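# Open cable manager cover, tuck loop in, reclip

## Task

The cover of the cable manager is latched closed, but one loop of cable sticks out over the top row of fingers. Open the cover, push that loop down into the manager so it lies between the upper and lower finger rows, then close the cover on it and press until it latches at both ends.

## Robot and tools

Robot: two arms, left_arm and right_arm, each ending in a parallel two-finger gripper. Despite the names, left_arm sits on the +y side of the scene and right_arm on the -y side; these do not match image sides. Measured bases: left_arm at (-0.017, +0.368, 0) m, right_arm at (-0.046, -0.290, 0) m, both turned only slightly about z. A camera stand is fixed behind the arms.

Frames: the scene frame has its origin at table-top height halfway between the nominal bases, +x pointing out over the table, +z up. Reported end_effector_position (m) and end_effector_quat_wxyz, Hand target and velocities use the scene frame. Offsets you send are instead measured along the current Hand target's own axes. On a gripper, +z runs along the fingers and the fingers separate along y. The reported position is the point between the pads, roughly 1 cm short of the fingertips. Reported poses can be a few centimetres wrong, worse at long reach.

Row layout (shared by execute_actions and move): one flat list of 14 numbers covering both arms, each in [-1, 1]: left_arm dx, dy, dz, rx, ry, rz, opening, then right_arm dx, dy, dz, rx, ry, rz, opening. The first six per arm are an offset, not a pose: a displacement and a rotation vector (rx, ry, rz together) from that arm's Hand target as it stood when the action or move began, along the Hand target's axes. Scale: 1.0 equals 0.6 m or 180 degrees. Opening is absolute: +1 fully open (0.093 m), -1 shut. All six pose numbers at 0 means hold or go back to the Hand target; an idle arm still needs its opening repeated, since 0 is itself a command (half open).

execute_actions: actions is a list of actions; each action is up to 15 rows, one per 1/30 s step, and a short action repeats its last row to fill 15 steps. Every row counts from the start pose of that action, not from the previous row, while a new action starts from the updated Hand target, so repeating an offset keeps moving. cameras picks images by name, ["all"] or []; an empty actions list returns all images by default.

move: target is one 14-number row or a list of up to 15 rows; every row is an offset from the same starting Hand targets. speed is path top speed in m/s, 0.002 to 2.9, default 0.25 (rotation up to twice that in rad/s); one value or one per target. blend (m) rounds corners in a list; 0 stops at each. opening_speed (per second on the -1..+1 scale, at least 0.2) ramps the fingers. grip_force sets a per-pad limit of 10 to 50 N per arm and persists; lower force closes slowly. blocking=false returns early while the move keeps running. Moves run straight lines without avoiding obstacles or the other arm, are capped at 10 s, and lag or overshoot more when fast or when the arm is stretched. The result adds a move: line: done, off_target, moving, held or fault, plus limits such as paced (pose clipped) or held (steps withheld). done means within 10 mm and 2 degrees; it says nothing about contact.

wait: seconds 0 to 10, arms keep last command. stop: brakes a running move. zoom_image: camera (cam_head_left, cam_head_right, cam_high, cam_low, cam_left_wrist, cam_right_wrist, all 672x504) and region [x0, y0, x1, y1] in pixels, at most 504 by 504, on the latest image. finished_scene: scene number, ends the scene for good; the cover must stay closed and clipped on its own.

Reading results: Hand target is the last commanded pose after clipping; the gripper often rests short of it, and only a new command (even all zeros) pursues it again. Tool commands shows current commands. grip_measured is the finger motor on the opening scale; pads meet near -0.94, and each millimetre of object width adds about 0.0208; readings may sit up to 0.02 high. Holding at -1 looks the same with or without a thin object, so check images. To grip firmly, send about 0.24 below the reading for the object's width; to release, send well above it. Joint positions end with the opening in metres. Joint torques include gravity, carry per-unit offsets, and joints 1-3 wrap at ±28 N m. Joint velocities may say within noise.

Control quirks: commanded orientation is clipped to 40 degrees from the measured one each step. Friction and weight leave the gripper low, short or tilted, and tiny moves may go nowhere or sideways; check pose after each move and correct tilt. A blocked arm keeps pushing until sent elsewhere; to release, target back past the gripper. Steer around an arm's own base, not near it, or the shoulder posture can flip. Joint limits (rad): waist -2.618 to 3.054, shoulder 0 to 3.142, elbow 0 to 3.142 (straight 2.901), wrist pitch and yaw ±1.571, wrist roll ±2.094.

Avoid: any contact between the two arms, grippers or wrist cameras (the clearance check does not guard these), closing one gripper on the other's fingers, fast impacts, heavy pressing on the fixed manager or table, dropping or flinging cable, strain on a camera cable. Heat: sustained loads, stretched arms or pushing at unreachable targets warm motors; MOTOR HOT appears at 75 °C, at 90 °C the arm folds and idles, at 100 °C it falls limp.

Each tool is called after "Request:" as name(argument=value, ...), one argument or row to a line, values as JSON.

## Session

Request:
execute_actions(
  actions=[],
)

Request:
move(
  target=[-0.233,-0.1,-0.41,0,-0.117,0,1,-0.245,0.15,-0.3,0,-0.11,0,1],
  cameras=["cam_left_wrist","cam_right_wrist","cam_high"],
  grip_force=50,
)

Scene clock: 0.00 s.
left_arm: end_effector_position=(+0.3711, +0.3815, +0.0611) grip_measured=+1.000 end_effector_quat_wxyz=(+0.527, +0.004, +0.850, +0.023) | right_arm: end_effector_position=(+0.3415, -0.2719, +0.0996) grip_measured=+1.000 end_effector_quat_wxyz=(+0.580, +0.022, +0.814, -0.007)
Joint positions: left_arm=[0.004 1.605 0.391 0.755 -0.006 0.046 0.093] | right_arm=[0.052 1.509 0.367 0.806 0.139 0.062 0.093]
Joint velocities: within noise
Joint torques (N m): no reading
Motor temperatures (°C): left_arm=[27 35 37 28 28 28 28] | right_arm=[29 30 32 32 30 30 28]
Heat: left arm: 37 °C; right arm: 32 °C.
Hand target: left_arm +0.3761, +0.3817, +0.0713; +0.541, +0.004, +0.841, +0.024 | right_arm +0.3462, -0.2714, +0.1120; +0.596, +0.023, +0.803, -0.005
Tool commands: left_gripper/opening=+1.0 right_gripper/opening=+1.0

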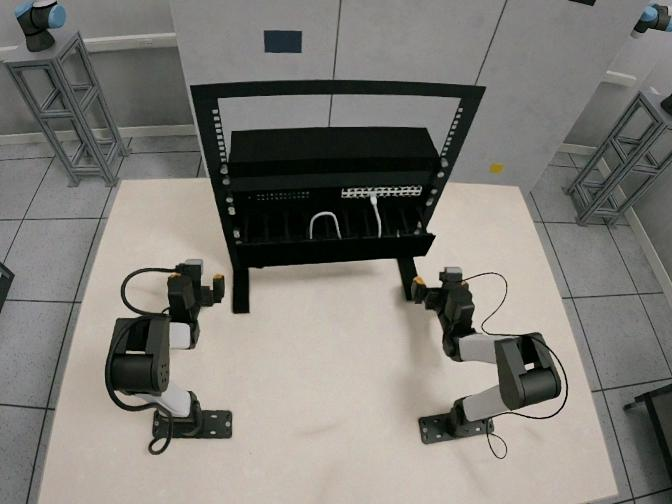

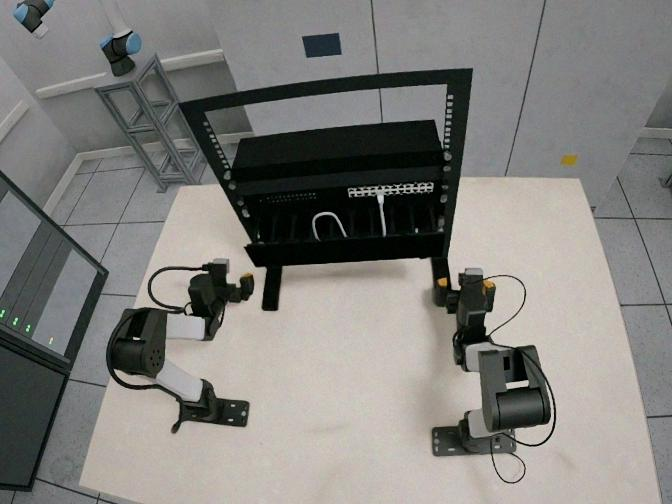

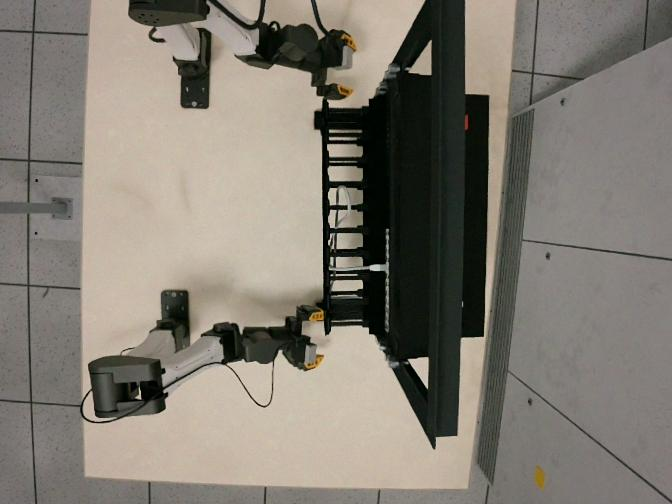

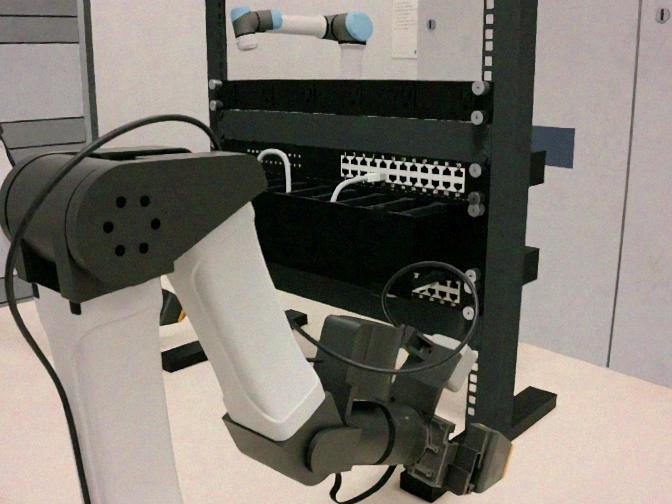

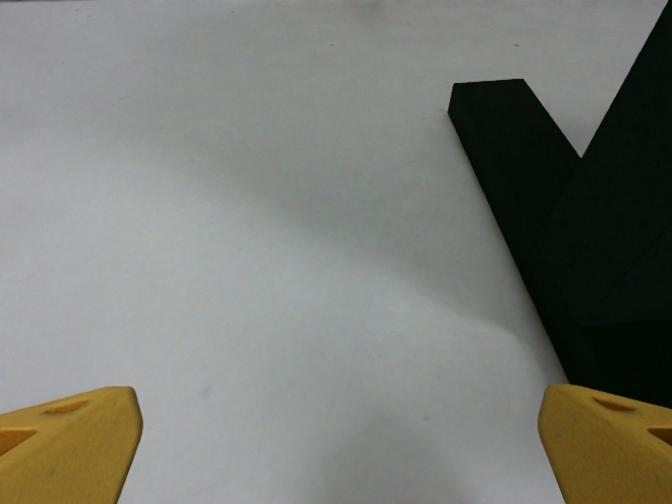

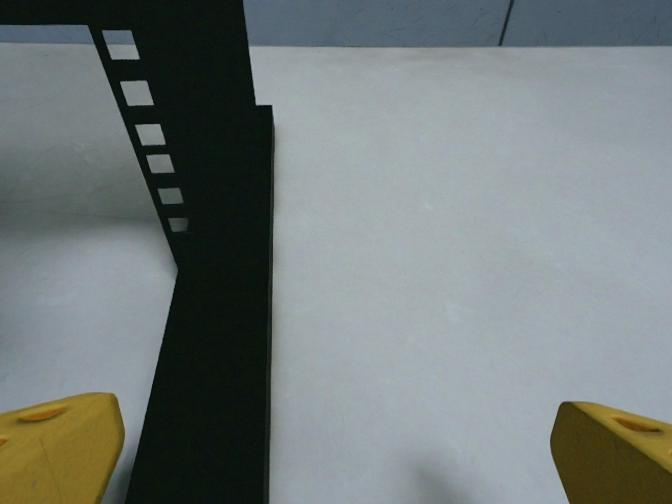

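Scene clock: 2.23 s.
left_arm: end_effector_position=(+0.2120, +0.3061, +0.2813) grip_measured=+1.000 end_effector_quat_wxyz=(+0.676, +0.029, +0.736, +0.033) | right_arm: end_effector_position=(+0.2210, -0.1807, +0.2952) grip_measured=+1.000 end_effector_quat_wxyz=(+0.720, +0.018, +0.694, -0.012)
Joint positions: left_arm=[-0.834 0.407 0.517 -0.232 -0.811 -0.001 0.093] | right_arm=[0.812 0.753 0.475 0.338 0.91 -0.039 0.093]
Joint torques (N m): left_arm=[-0.23 2.36 8.65 1.83 -0.31 -0.16] | right_arm=[0.66 -1.22 10.19 1.42 0 -0.16]
Heat: left arm: 38 °C; right arm: 33 °C.
Hand target: left_arm +0.2116, +0.3084, +0.2977; +0.685, +0.009, +0.728, +0.023 | right_arm +0.2204, -0.1796, +0.3066; +0.725, +0.022, +0.688, -0.009
Off the commanded pose: left_arm 0.016 m, 3 deg | right_arm 0.011 m, 1 deg.
move: off_target (left_arm, right_arm)
Images, in order (width x height): cam_high 672x504, cam_left_wrist 672x504, cam_right_wrist 672x504.

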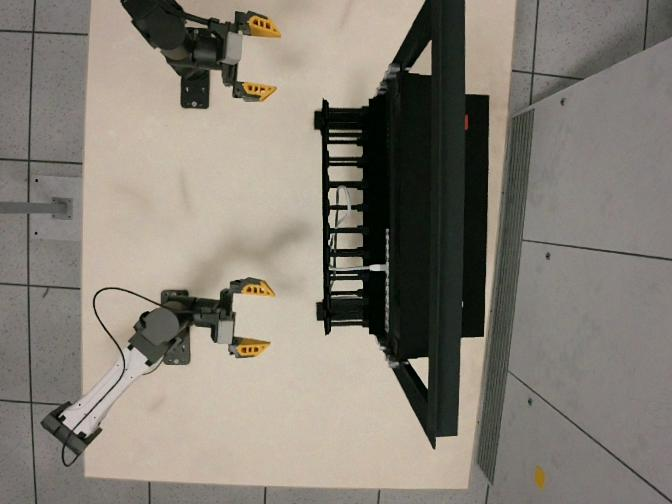

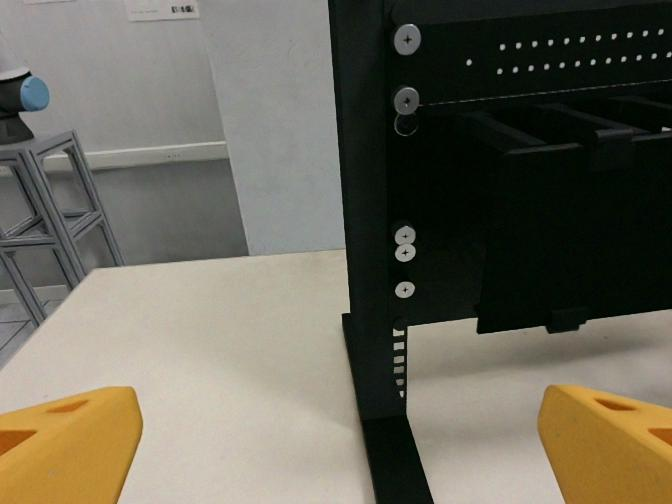

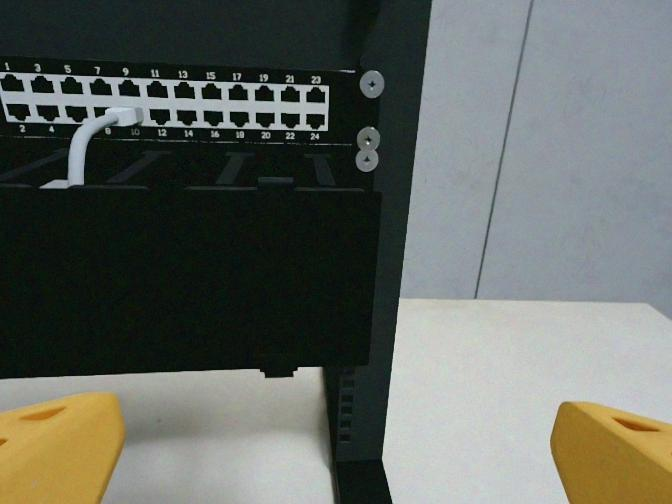

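Request:
move(
  target=[-0.137,-0.069,0.162,-0.364,0.381,-0.405,0.3,0,-0.1,-0.1,0,0,0,1],
  cameras=["cam_left_wrist","cam_head_left"],
)

Request:
zoom_image(
  camera="cam_left_wrist",
  region=[150, 150, 500, 504],
)

Scene clock: 9.73 s.
left_arm: end_effector_position=(+0.3128, +0.2662, +0.3646) grip_measured=+0.301 end_effector_quat_wxyz=(-0.148, +0.673, -0.677, +0.258) | right_arm: end_effector_position=(+0.1590, -0.2361, +0.3024) grip_measured=+1.000 end_effector_quat_wxyz=(+0.725, +0.024, +0.688, -0.006)
Joint positions: left_arm=[-0.34 1.64 2.237 -1.564 -0.024 -1.869 0.06] | right_arm=[0.972 0.282 0.445 -0.058 1.068 -0.067 0.093]
Joint torques (N m): left_arm=[0.43 -3.88 5.97 1.29 0.01 -0.13] | right_arm=[0.65 0.83 6.82 1.29 -0.03 -0.17]
Heat: left arm: 39 °C; right arm: 34 °C.
Hand target: left_arm +0.3144, +0.2656, +0.3719; +0.000, +0.715, -0.699, +0.001 | right_arm +0.1579, -0.2368, +0.3023; +0.725, +0.022, +0.688, -0.009
Off the commanded pose: left_arm 0.008 m, 35 deg | right_arm 0.001 m, 0 deg.
joint sent to its limit (left arm) — joint 4 (wrist pitch), lower limit. The joint targets are off in orientation, not in position.
move: off_target (left_arm)
Images, in order (width x height): cam_head_left 672x504, cam_left_wrist 672x504.

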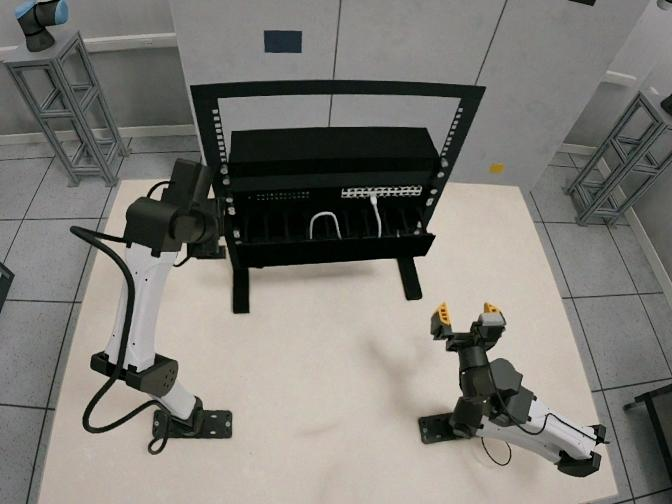

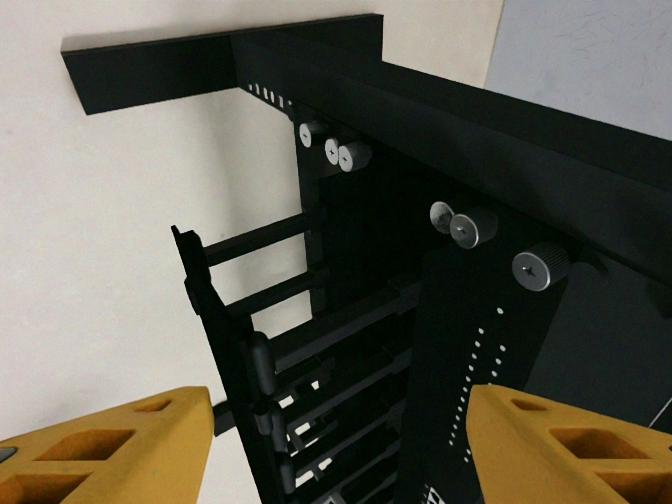

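Scaled by 1.424 from the camera's 672x504 image, which has a finer 960x720 frame.

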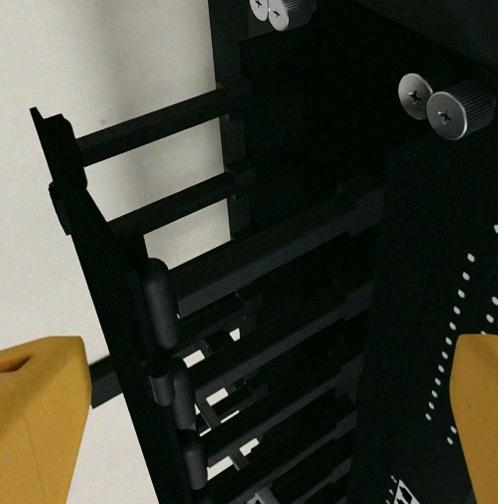

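Request:
move(
  target=[0.005,0.0065,0.15,0,0,0,0.2,0,0,0,0,0,0,1],
  cameras=["cam_left_wrist"],
  speed=0.15,
)

Request:
zoom_image(
  camera="cam_left_wrist",
  region=[200, 250, 480, 504],
)

Scene clock: 13.97 s.
left_arm: end_effector_position=(+0.3118, +0.2650, +0.2854) grip_measured=+0.201 end_effector_quat_wxyz=(-0.085, +0.699, -0.695, +0.149) | right_arm: end_effector_position=(+0.1590, -0.2361, +0.3024) grip_measured=+1.000 end_effector_quat_wxyz=(+0.725, +0.024, +0.688, -0.006)
Joint positions: left_arm=[-0.34 1.689 2.027 -1.564 -0.015 -1.885 0.055] | right_arm=[0.972 0.282 0.445 -0.058 1.068 -0.067 0.093]
Joint torques (N m): left_arm=[-0.32 -4.89 3.74 0.91 0.01 -0.09] | right_arm=[0.68 0.81 6.83 1.3 -0.04 -0.16]
Heat: left arm: 40 °C; right arm: 34 °C.
Hand target: left_arm +0.3106, +0.2624, +0.2821; +0.000, +0.715, -0.699, +0.001 | right_arm +0.1579, -0.2368, +0.3023; +0.725, +0.022, +0.688, -0.009
Off the commanded pose: left_arm 0.004 m, 20 deg | right_arm 0.001 m, 0 deg.
joint sent to its limit (left arm) — joint 4 (wrist pitch), lower limit. The joint targets are off in orientation, not in position.
move: off_target (left_arm)
Images, in order (width x height): cam_left_wrist 672x504.

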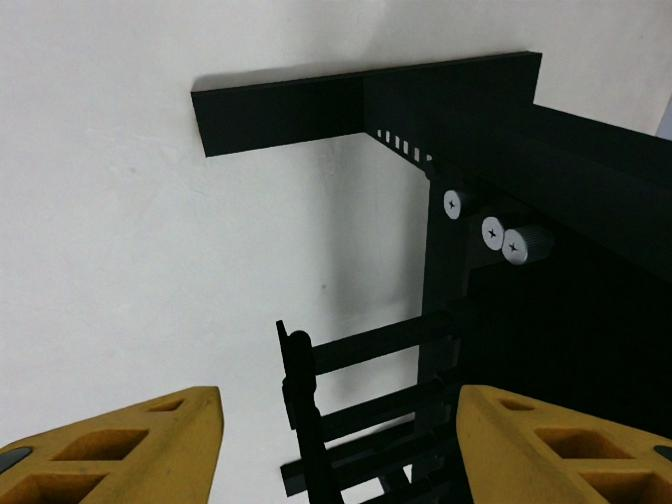

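Scaled by 1.800 from the camera's 672x504 image, which has a finer 960x720 frame.

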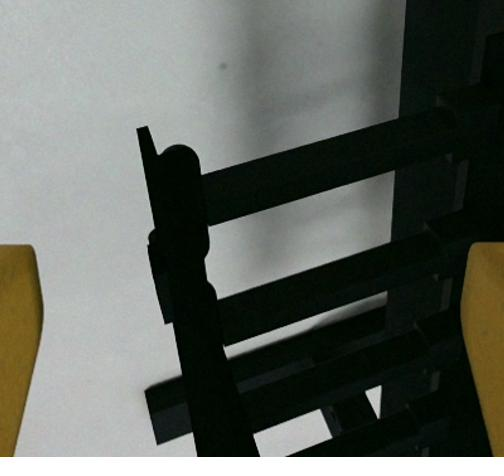

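Request:
move(
  target=[
    [0,-0.0035,0.067,0,0,0,0.2,0,0,0,0,0,0,1],
    [0,-0.0035,0.067,0,0,0,-1,0,0,0,0,0,0,1],
  ],
  cameras=["cam_left_wrist"],
  speed=0.1,
  grip_force=30,
)

Request:
zoom_image(
  camera="cam_left_wrist",
  region=[200, 250, 480, 504],
)

Scene clock: 19.93 s.
left_arm: end_effector_position=(+0.3209, +0.2632, +0.2467) grip_measured=-0.935 end_effector_quat_wxyz=(-0.060, +0.708, -0.696, +0.105) | right_arm: end_effector_position=(+0.1590, -0.2361, +0.3024) grip_measured=+1.000 end_effector_quat_wxyz=(+0.725, +0.024, +0.688, -0.006)
Joint positions: left_arm=[-0.335 1.754 1.96 -1.536 -0.012 -1.894 0] | right_arm=[0.972 0.282 0.445 -0.058 1.068 -0.067 0.093]
Joint torques (N m): left_arm=[-0.43 -5.6 4.03 0.34 -0.01 -0.07] | right_arm=[0.66 0.83 6.83 1.29 -0.02 -0.19]
Heat: left arm: 40 °C; right arm: 35 °C.
Hand target: left_arm +0.3128, +0.2623, +0.2418; +0.000, +0.715, -0.699, +0.001 | right_arm +0.1579, -0.2368, +0.3023; +0.725, +0.022, +0.688, -0.009
Off the commanded pose: left_arm 0.010 m, 14 deg | right_arm 0.001 m, 0 deg.
joint sent to its limit (left arm) — joint 4 (wrist pitch), lower limit. The joint targets are off in orientation, not in position.
grip_force (N): 30, 30
move: off_target (left_arm); target 2's new opening was sent with left_arm's hand 0.004 m and 12 deg from that target
Images, in order (width x height): cam_left_wrist 672x504.

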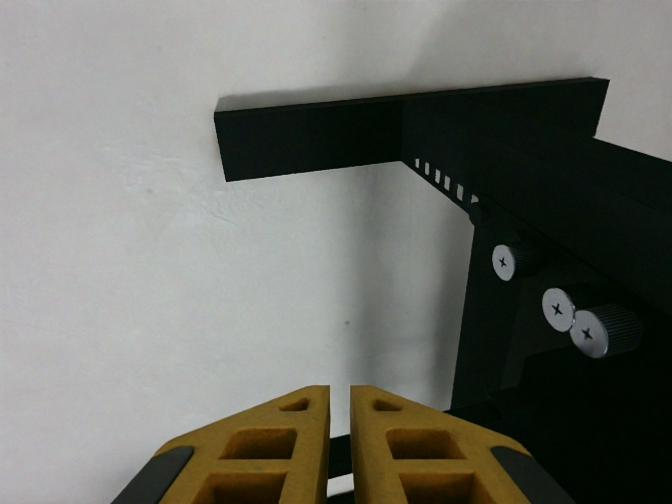

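Scaled by 1.800 from the camera's 672x504 image, which has a finer 960x720 frame.

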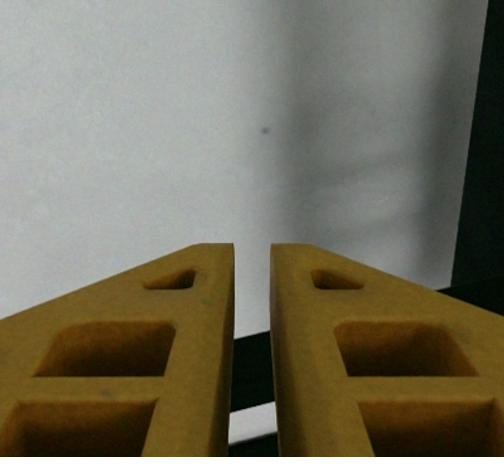

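Request:
move(
  target=[0,0,0,0,0,0,-1,0,0,0,0,0,0,1],
  grip_force=50,
)

Request:
move(
  target=[0,0.05,0,0,0,0,-1,0,0,0,0,0,0,1],
  cameras=["cam_left_wrist","cam_head_left"],
  speed=0.04,
)

Request:
zoom_image(
  camera="cam_head_left",
  region=[190, 170, 450, 300],
)

Scene clock: 20.73 s.
left_arm: end_effector_position=(+0.3210, +0.2634, +0.2467) grip_measured=-0.984 end_effector_quat_wxyz=(-0.060, +0.708, -0.695, +0.105) | right_arm: end_effector_position=(+0.1590, -0.2361, +0.3024) grip_measured=+1.000 end_effector_quat_wxyz=(+0.725, +0.024, +0.688, -0.006)
Joint positions: left_arm=[-0.335 1.754 1.96 -1.536 -0.013 -1.894 0] | right_arm=[0.972 0.282 0.445 -0.058 1.068 -0.067 0.093]
Joint torques (N m): left_arm=[-0.29 -5.57 3.82 0.42 -0.02 -0.06] | right_arm=[0.62 0.85 6.78 1.29 -0.04 -0.17]
Heat: left arm: 40 °C; right arm: 35 °C.
Hand target: left_arm +0.3128, +0.2624, +0.2418; +0.000, +0.715, -0.699, +0.001 | right_arm +0.1579, -0.2368, +0.3023; +0.725, +0.022, +0.688, -0.009
Off the commanded pose: left_arm 0.010 m, 14 deg | right_arm 0.001 m, 0 deg.
joint sent to its limit (left arm) — joint 4 (wrist pitch), lower limit. The joint targets are off in orientation, not in position.
move: off_target (left_arm)

Scene clock: 23.47 s.
left_arm: end_effector_position=(+0.2997, +0.2619, +0.2442) grip_measured=-0.986 end_effector_quat_wxyz=(-0.057, +0.708, -0.696, +0.102) | right_arm: end_effector_position=(+0.1590, -0.2361, +0.3024) grip_measured=+1.000 end_effector_quat_wxyz=(+0.725, +0.024, +0.688, -0.006)
Joint positions: left_arm=[-0.36 1.676 1.86 -1.521 -0.015 -1.917 0] | right_arm=[0.972 0.282 0.445 -0.058 1.068 -0.067 0.093]
Joint torques (N m): left_arm=[-0.81 -6.83 3.07 0.21 0 -0.1] | right_arm=[0.62 0.88 6.84 1.28 -0.03 -0.15]
Heat: left arm: 40 °C; right arm: 35 °C.
Hand target: left_arm +0.2827, +0.2617, +0.2418; +0.000, +0.715, -0.699, +0.001 | right_arm +0.1579, -0.2368, +0.3023; +0.725, +0.022, +0.688, -0.009
Off the commanded pose: left_arm 0.017 m, 13 deg | right_arm 0.001 m, 0 deg.
joint sent to its limit (left arm) — joint 4 (wrist pitch), lower limit. The joint targets are off in orientation, not in position.
move: off_target (left_arm)
Images, in order (width x height): cam_head_left 672x504, cam_left_wrist 672x504.

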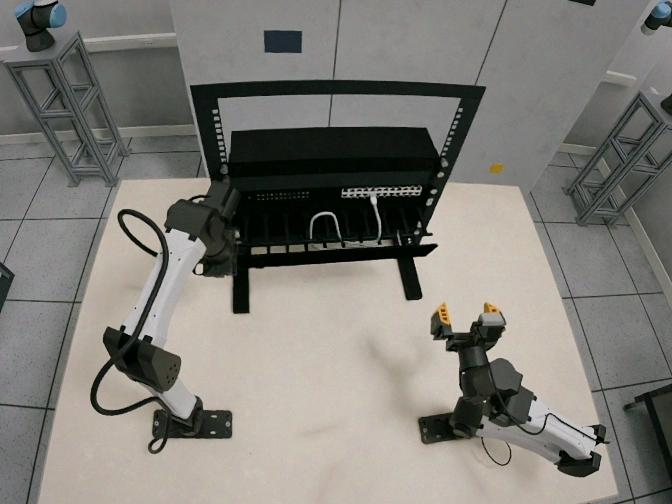

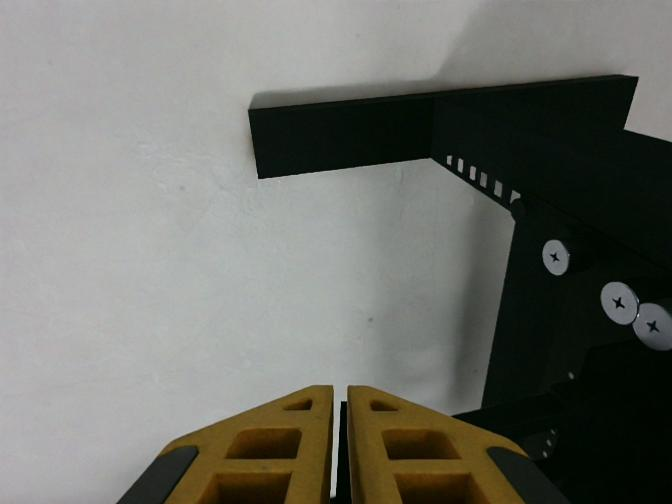

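Scaled by 1.938 from the camera's 672x504 image, which has a finer 960x720 frame.

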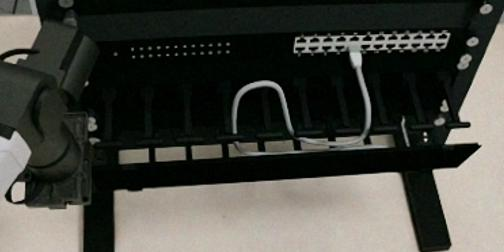

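Request:
move(
  target=[
    [0,0,0,0,0,0,-0.4,0,0,0,0,0,0,1],
    [0.003,-0.008,-0.0833,0,0,0,-0.4,0,0,0,0,0,0,1],
    [0.0086,-0.0104,-0.0833,0,0,0,-0.4,0,0,0,0,0,0,1],
    [0,0.02,-0.18,0,0,0,-0.2,0,0,0,0,0,0,1],
    [0.163,0.142,-0.18,0.39,-0.381,0.39,-0.2,0,0,0,0,0,0,1],
  ],
  cameras=["cam_left_wrist","cam_head_left","cam_high"],
  opening_speed=0.7,
  speed=[0.08,0.08,0.08,0.12,0.3],
)

Request:
zoom_image(
  camera="cam_head_left",
  region=[190, 170, 450, 300],
)

Scene clock: 35.10 s.
left_arm: end_effector_position=(+0.2227, +0.1905, +0.3428) grip_measured=-0.202 end_effector_quat_wxyz=(+0.552, -0.257, +0.788, -0.089) | right_arm: end_effector_position=(+0.1590, -0.2361, +0.3024) grip_measured=+1.000 end_effector_quat_wxyz=(+0.725, +0.024, +0.688, -0.006)
Joint positions: left_arm=[-1.2 1.302 1.475 -1.205 -1.119 -1.459 0.036] | right_arm=[0.972 0.282 0.445 -0.058 1.068 -0.067 0.093]
Joint torques (N m): left_arm=[-0.21 -4.44 4.1 1.21 -0.85 0.18] | right_arm=[0.7 0.84 6.8 1.28 -0.02 -0.17]
Heat: left arm: 41 °C; right arm: 36 °C.
Hand target: left_arm +0.2228, +0.1947, +0.3496; +0.565, -0.261, +0.777, -0.095 (not the last commanded pose) | right_arm +0.1579, -0.2368, +0.3023; +0.725, +0.022, +0.688, -0.009
Off the commanded pose: left_arm 0.037 m, 37 deg | right_arm 0.001 m, 0 deg.
move: off_target (left_arm; path cut at 10 s); path passed 4 of 5 targets; target 4's new opening was sent with left_arm's hand 0.016 m and 29 deg from that target
Images, in order (width x height): cam_head_left 672x504, cam_high 672x504, cam_left_wrist 672x504.

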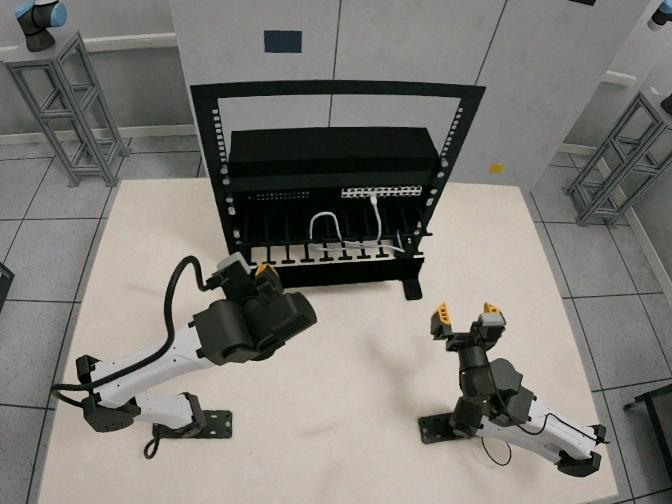

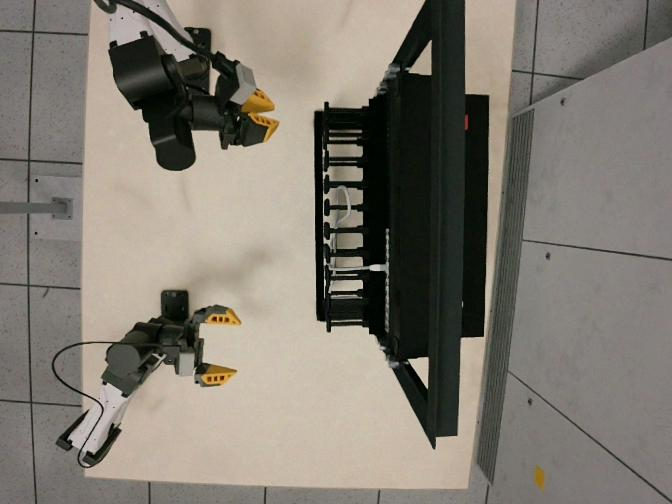

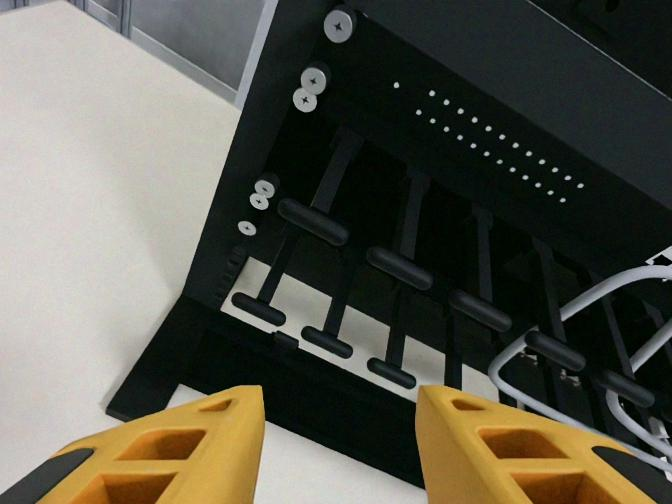

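Scaled by 1.938 from the camera's 672x504 image, which has a finer 960x720 frame.

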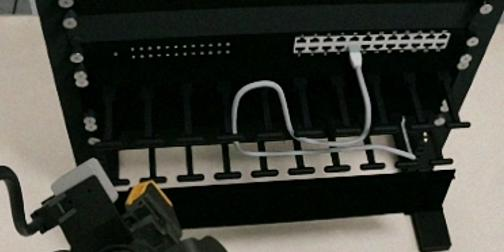

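Request:
move(
  target=[0,0,0,0,0,0,-0.2,0,0,0,0,0,0,1],
  cameras=["cam_high","cam_left_wrist","cam_head_left","cam_head_right"],
)

Scene clock: 37.27 s.
left_arm: end_effector_position=(+0.2228, +0.1902, +0.3430) grip_measured=-0.202 end_effector_quat_wxyz=(+0.552, -0.257, +0.788, -0.089) | right_arm: end_effector_position=(+0.1590, -0.2361, +0.3024) grip_measured=+1.000 end_effector_quat_wxyz=(+0.725, +0.024, +0.688, -0.006)
Joint positions: left_arm=[-1.2 1.302 1.475 -1.202 -1.119 -1.456 0.036] | right_arm=[0.972 0.282 0.445 -0.058 1.068 -0.067 0.093]
Joint torques (N m): left_arm=[-0.1 -4.42 4.01 1.18 -0.78 0.17] | right_arm=[0.69 0.8 6.8 1.29 -0.02 -0.16]
Heat: left arm: 40 °C; right arm: 36 °C.
Hand target: left_arm +0.2228, +0.1948, +0.3495; +0.565, -0.261, +0.777, -0.094 | right_arm +0.1579, -0.2368, +0.3023; +0.725, +0.022, +0.688, -0.009
Off the commanded pose: left_arm 0.008 m, 2 deg | right_arm 0.001 m, 0 deg.
move: done
Images, in order (width x height): cam_head_left 672x504, cam_head_right 672x504, cam_high 672x504, cam_left_wrist 672x504.

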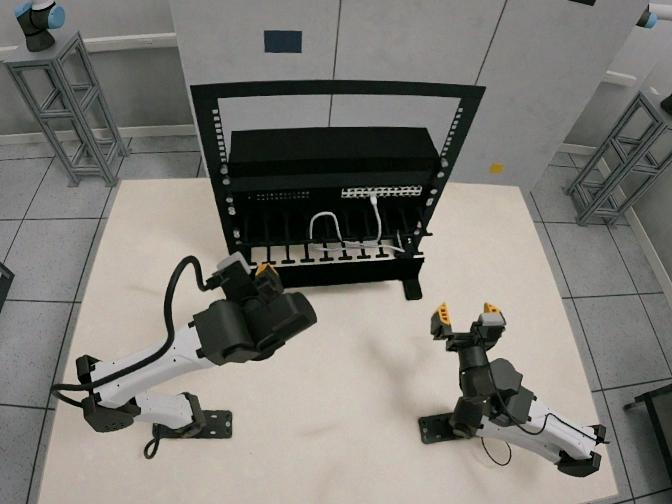

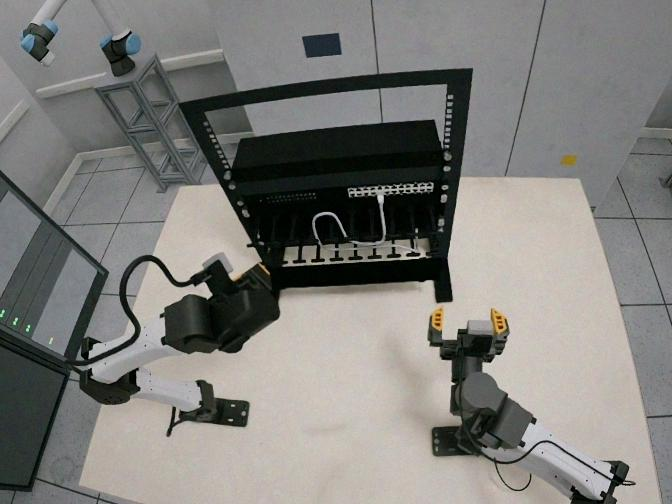

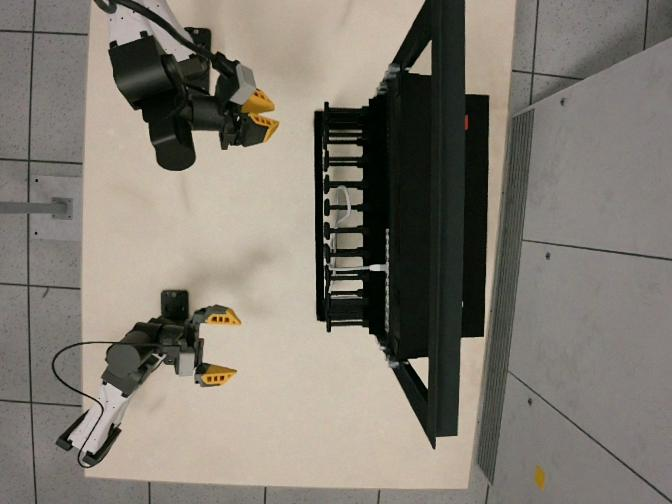

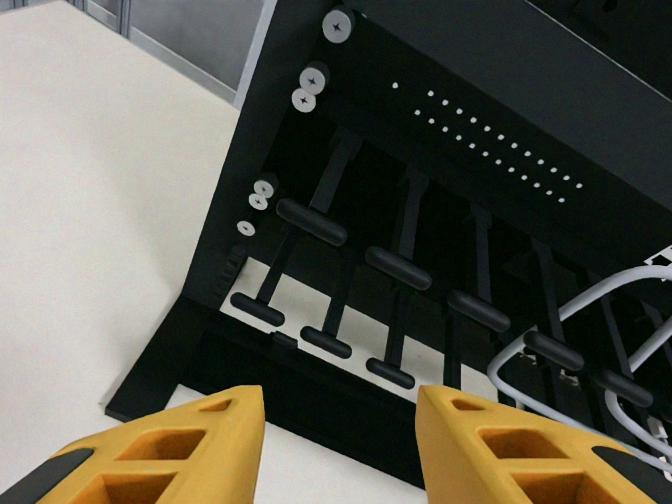

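Request:
zoom_image(
  camera="cam_high",
  region=[300, 90, 420, 350],
)

Request:
zoom_image(
  camera="cam_head_right",
  region=[240, 160, 460, 300],
)

Scaled by 1.938 from the camera's 672x504 image, which has a finer 960x720 frame.

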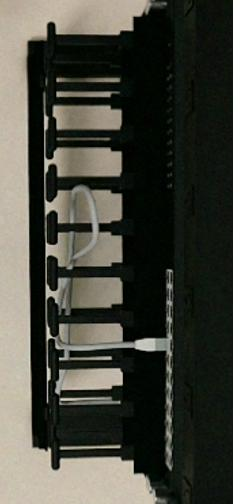

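Scaled by 2.291 from the camera's 672x504 image, which has a finer 960x720 frame.

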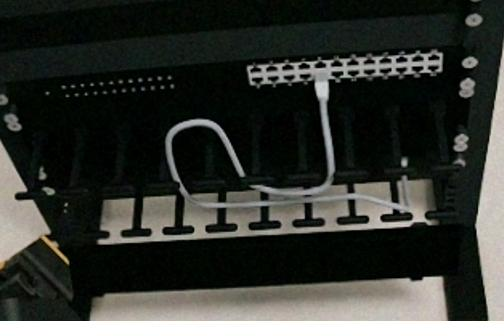

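Request:
move(
  target=[0.025,-0.278,-0.013,0.0965,0.0568,0.674,-0.2,0,0,0,0,0,0,1],
  cameras=["cam_high","cam_left_wrist"],
)

Scene clock: 43.50 s.
left_arm: end_effector_position=(+0.2624, +0.0417, +0.4098) grip_measured=-0.201 end_effector_quat_wxyz=(+0.403, +0.581, +0.641, +0.299) | right_arm: end_effector_position=(+0.1590, -0.2361, +0.3024) grip_measured=+1.000 end_effector_quat_wxyz=(+0.725, +0.024, +0.688, -0.006)
Joint positions: left_arm=[-1.195 2.034 2.71 -1.546 -0.865 0.641 0.036] | right_arm=[0.972 0.282 0.445 -0.058 1.068 -0.067 0.093]
Joint torques (N m): left_arm=[0.16 -6.45 5.65 1.13 -0.41 1.51] | right_arm=[0.72 0.79 6.78 1.3 -0.02 -0.17]
Heat: left arm: 41 °C; right arm: 36 °C.
Hand target: left_arm +0.2621, +0.0449, +0.4135; +0.327, +0.626, +0.627, +0.329 | right_arm +0.1579, -0.2368, +0.3023; +0.725, +0.022, +0.688, -0.009
Off the commanded pose: left_arm 0.005 m, 11 deg | right_arm 0.001 m, 0 deg.
joint sent to its limit (left arm) — joint 4 (wrist pitch), lower limit. The joint targets are off in orientation, not in position.
move: off_target (left_arm)
Images, in order (width x height): cam_high 672x504, cam_left_wrist 672x504.

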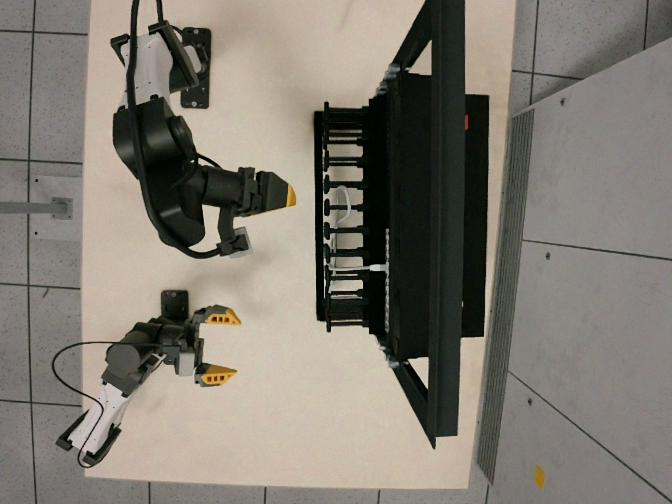

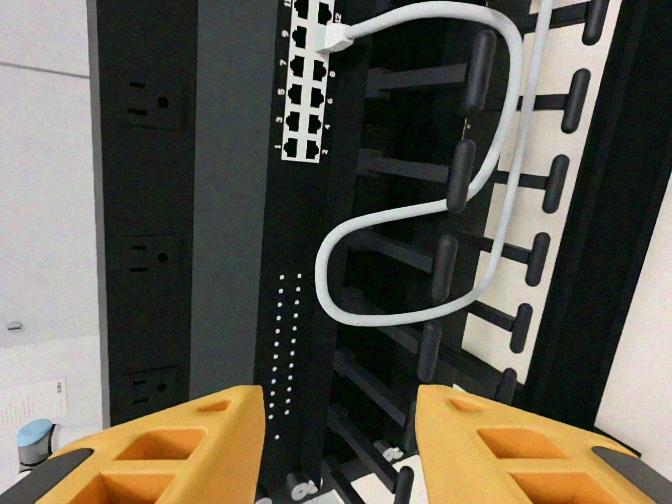

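Request:
move(
  target=[0.015,0.02,0.115,0,0,0,-0.2,0,0,0,0,0,0,1],
  speed=0.15,
  cameras=["cam_high","cam_left_wrist"],
)

Scene clock: 45.50 s.
left_arm: end_effector_position=(+0.3275, +0.0496, +0.3805) grip_measured=-0.201 end_effector_quat_wxyz=(+0.372, +0.570, +0.669, +0.297) | right_arm: end_effector_position=(+0.1590, -0.2361, +0.3024) grip_measured=+1.000 end_effector_quat_wxyz=(+0.725, +0.024, +0.688, -0.006)
Joint positions: left_arm=[-1.025 2.134 2.755 -1.474 -0.758 0.713 0.036] | right_arm=[0.972 0.282 0.445 -0.058 1.068 -0.067 0.093]
Joint torques (N m): left_arm=[0.14 -7.57 5.96 1.09 -0.44 1.81] | right_arm=[0.72 0.87 6.76 1.29 -0.03 -0.16]
Heat: left arm: 41 °C; right arm: 36 °C.
Hand target: left_arm +0.3255, +0.0540, +0.3839; +0.327, +0.626, +0.627, +0.329 | right_arm +0.1579, -0.2368, +0.3023; +0.725, +0.022, +0.688, -0.009
Off the commanded pose: left_arm 0.006 m, 10 deg | right_arm 0.001 m, 0 deg.
move: off_target (left_arm)
Images, in order (width x height): cam_high 672x504, cam_left_wrist 672x504.

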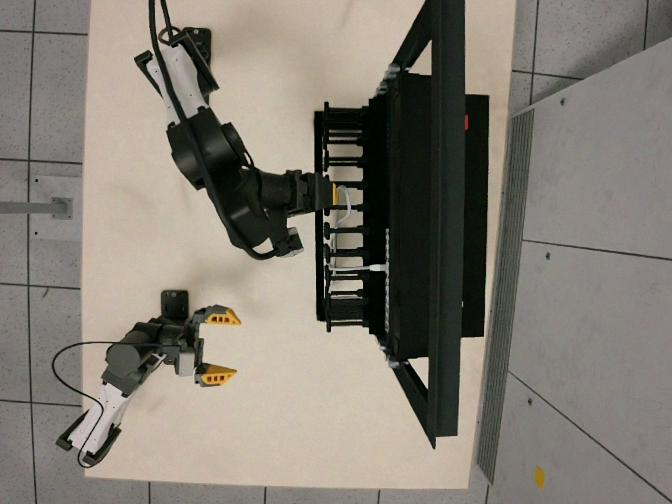

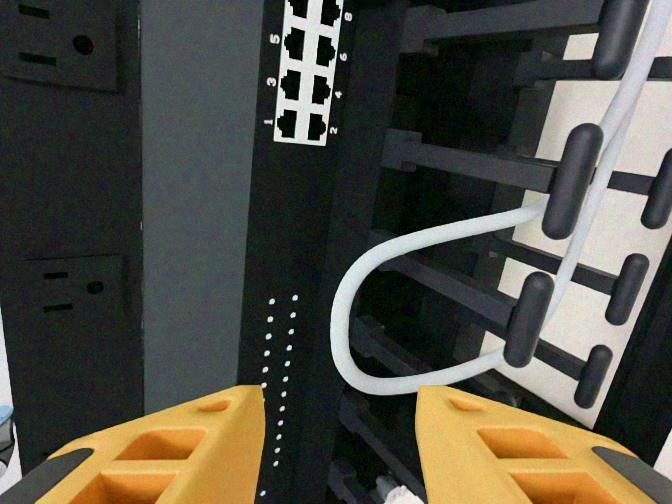

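Request:
move(
  target=[0,-0.01,0.06,0,0,0,-0.2,0,0,0,0,0,0,1],
  speed=0.12,
  cameras=["cam_high","cam_left_wrist"],
)

Scene clock: 46.93 s.
left_arm: end_effector_position=(+0.3525, +0.0502, +0.3620) grip_measured=-0.201 end_effector_quat_wxyz=(+0.358, +0.572, +0.677, +0.295) | right_arm: end_effector_position=(+0.1590, -0.2361, +0.3024) grip_measured=+1.000 end_effector_quat_wxyz=(+0.725, +0.024, +0.688, -0.006)
Joint positions: left_arm=[-0.969 2.168 2.735 -1.425 -0.718 0.74 0.036] | right_arm=[0.972 0.282 0.445 -0.058 1.068 -0.067 0.093]
Joint torques (N m): left_arm=[0.08 -8.46 3.22 1.23 -0.46 1.67] | right_arm=[0.66 0.79 6.86 1.3 -0.01 -0.17]
Heat: left arm: 41 °C; right arm: 36 °C.
Hand target: left_arm +0.3517, +0.0540, +0.3585; +0.327, +0.626, +0.627, +0.329 | right_arm +0.1579, -0.2368, +0.3023; +0.725, +0.022, +0.688, -0.009
Off the commanded pose: left_arm 0.005 m, 10 deg | right_arm 0.001 m, 0 deg.
move: off_target (left_arm)
Images, in order (width x height): cam_high 672x504, cam_left_wrist 672x504.

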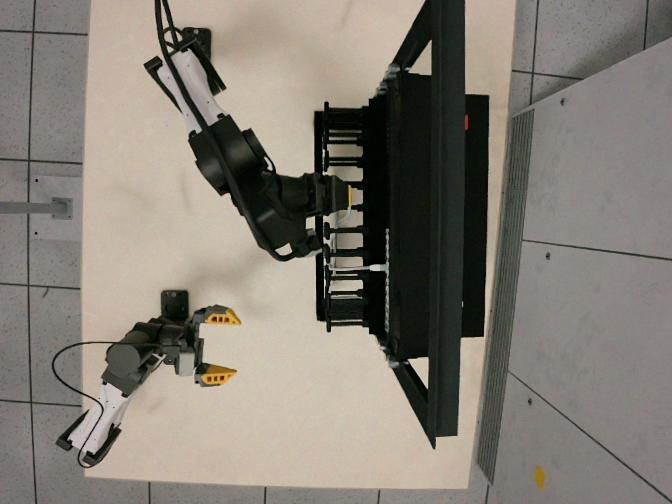

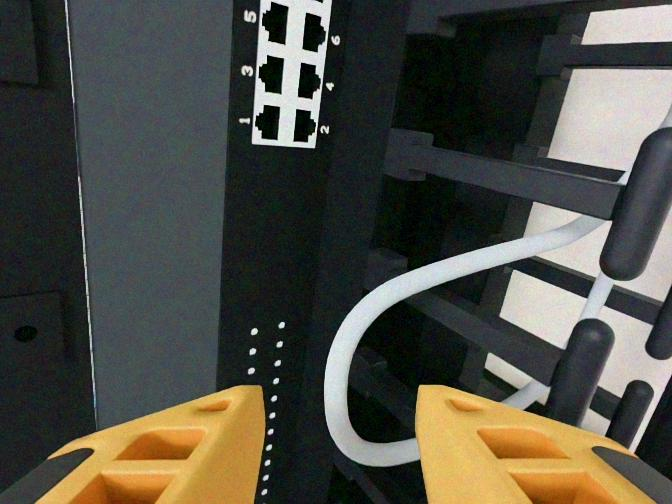

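Request:
move(
  target=[0,-0.006,0.018,0,0,0,-0.2,0,0,0,0,0,0,1],
  speed=0.12,
  cameras=["cam_left_wrist"],
)

Request:
move(
  target=[0,0,0,0,0,0,-1,0,0,0,0,0,0,1],
  speed=0.12,
  grip_force=25,
  cameras=["cam_left_wrist"],
)

Scene clock: 48.93 s.
left_arm: end_effector_position=(+0.3614, +0.0427, +0.3355) grip_measured=-0.201 end_effector_quat_wxyz=(+0.334, +0.588, +0.672, +0.302) | right_arm: end_effector_position=(+0.1590, -0.2361, +0.3024) grip_measured=+1.000 end_effector_quat_wxyz=(+0.725, +0.024, +0.688, -0.006)
Joint positions: left_arm=[-0.962 2.168 2.626 -1.361 -0.713 0.762 0.036] | right_arm=[0.972 0.282 0.445 -0.058 1.068 -0.067 0.093]
Joint torques (N m): left_arm=[0.5 -11.59 3.66 1.3 -0.48 1.53] | right_arm=[0.73 0.76 6.82 1.3 -0.05 -0.16]
Motor temperatures (°C): left_arm=[27 40 41 30 28 29 28] | right_arm=[29 29 35 36 30 30 28]
Heat: left arm: 41 °C; right arm: 36 °C.
Hand target: left_arm +0.3586, +0.0541, +0.3494; +0.327, +0.626, +0.627, +0.329 | right_arm +0.1579, -0.2368, +0.3023; +0.725, +0.022, +0.688, -0.009
Off the commanded pose: left_arm 0.018 m, 7 deg | right_arm 0.001 m, 0 deg.
move: off_target (left_arm)
Images, in order (width x height): cam_left_wrist 672x504.

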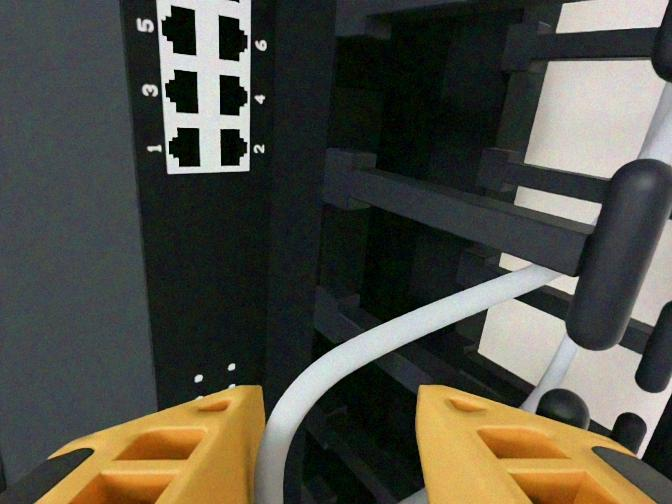

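Scene clock: 51.60 s.
left_arm: end_effector_position=(+0.3626, +0.0422, +0.3364) grip_measured=-0.894 end_effector_quat_wxyz=(+0.336, +0.587, +0.672, +0.302) | right_arm: end_effector_position=(+0.1590, -0.2361, +0.3024) grip_measured=+1.000 end_effector_quat_wxyz=(+0.725, +0.024, +0.688, -0.006)
Joint positions: left_arm=[-0.96 2.168 2.626 -1.354 -0.712 0.765 0.002] | right_arm=[0.972 0.282 0.445 -0.058 1.068 -0.067 0.093]
Joint torques (N m): left_arm=[0.47 -11.81 3.21 1.25 -0.41 1.42] | right_arm=[0.66 0.87 6.78 1.3 -0.04 -0.18]
Heat: left arm: 41 °C; right arm: 36 °C.
Hand target: left_arm +0.3585, +0.0541, +0.3493; +0.327, +0.626, +0.627, +0.329 | right_arm +0.1579, -0.2368, +0.3023; +0.725, +0.022, +0.688, -0.009
Off the commanded pose: left_arm 0.018 m, 8 deg | right_arm 0.001 m, 0 deg.
grip_force (N): 25, 25
move: off_target (left_arm)
Images, in order (width x height): cam_left_wrist 672x504.

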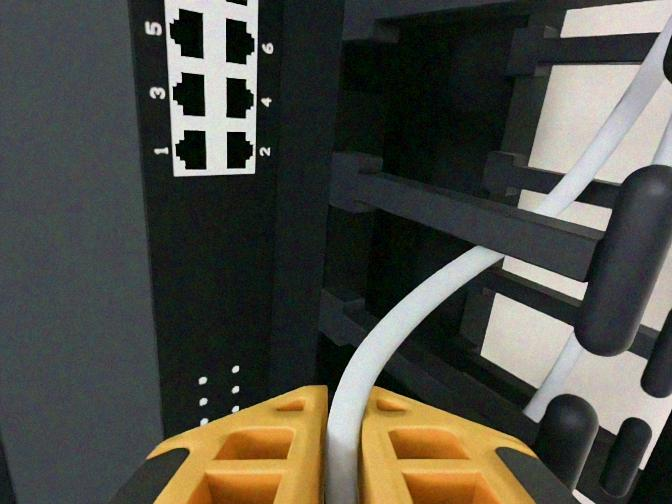

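Request:
move(
  target=[
    [0,0.068,-0.0475,0,0,0,-1,0,0,0,0,0,0,1],
    [0,-0.016,-0.168,0,0,0,-1,0,0,0,0,0,0,1],
  ],
  speed=0.12,
  blend=[0.01,0],
  cameras=["cam_left_wrist","cam_high","cam_head_right"],
)

Scene clock: 53.87 s.
left_arm: end_effector_position=(+0.2831, +0.0318, +0.3829) grip_measured=-0.904 end_effector_quat_wxyz=(+0.374, +0.600, +0.642, +0.297) | right_arm: end_effector_position=(+0.1590, -0.2361, +0.3024) grip_measured=+1.000 end_effector_quat_wxyz=(+0.725, +0.024, +0.688, -0.006)
Joint positions: left_arm=[-1.144 2.076 2.678 -1.506 -0.805 0.681 0.002] | right_arm=[0.972 0.282 0.445 -0.058 1.068 -0.067 0.093]
Joint torques (N m): left_arm=[-1.05 -11.89 3.51 0.68 -0.79 0.91] | right_arm=[0.62 0.91 6.74 1.29 -0.01 -0.17]
Heat: left arm: 42 °C; right arm: 36 °C.
Hand target: left_arm +0.2702, +0.0539, +0.3990; +0.327, +0.626, +0.627, +0.329 | right_arm +0.1579, -0.2368, +0.3023; +0.725, +0.022, +0.688, -0.009
Off the commanded pose: left_arm 0.030 m, 7 deg | right_arm 0.001 m, 0 deg.
joint sent to its limit (left arm) — joint 4 (wrist pitch), lower limit. The joint targets are off in orientation, not in position.
grip_force (N): 25, 25
move: off_target (left_arm)
Images, in order (width x height): cam_head_right 672x504, cam_high 672x504, cam_left_wrist 672x504.

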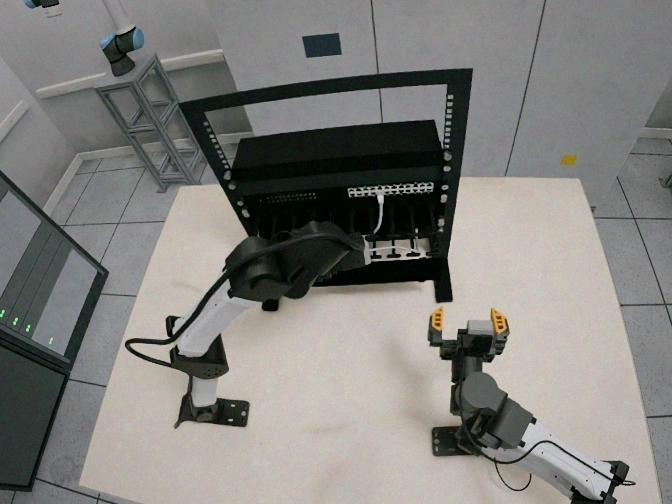

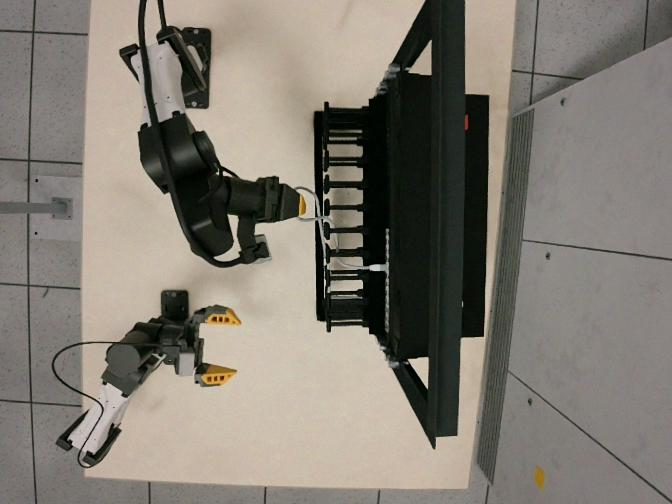

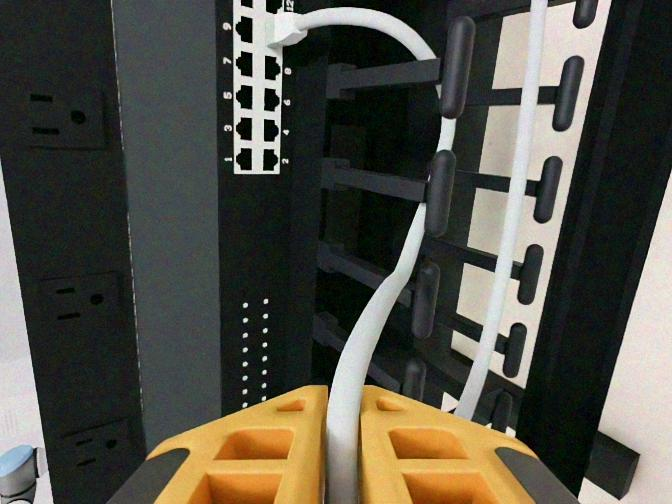

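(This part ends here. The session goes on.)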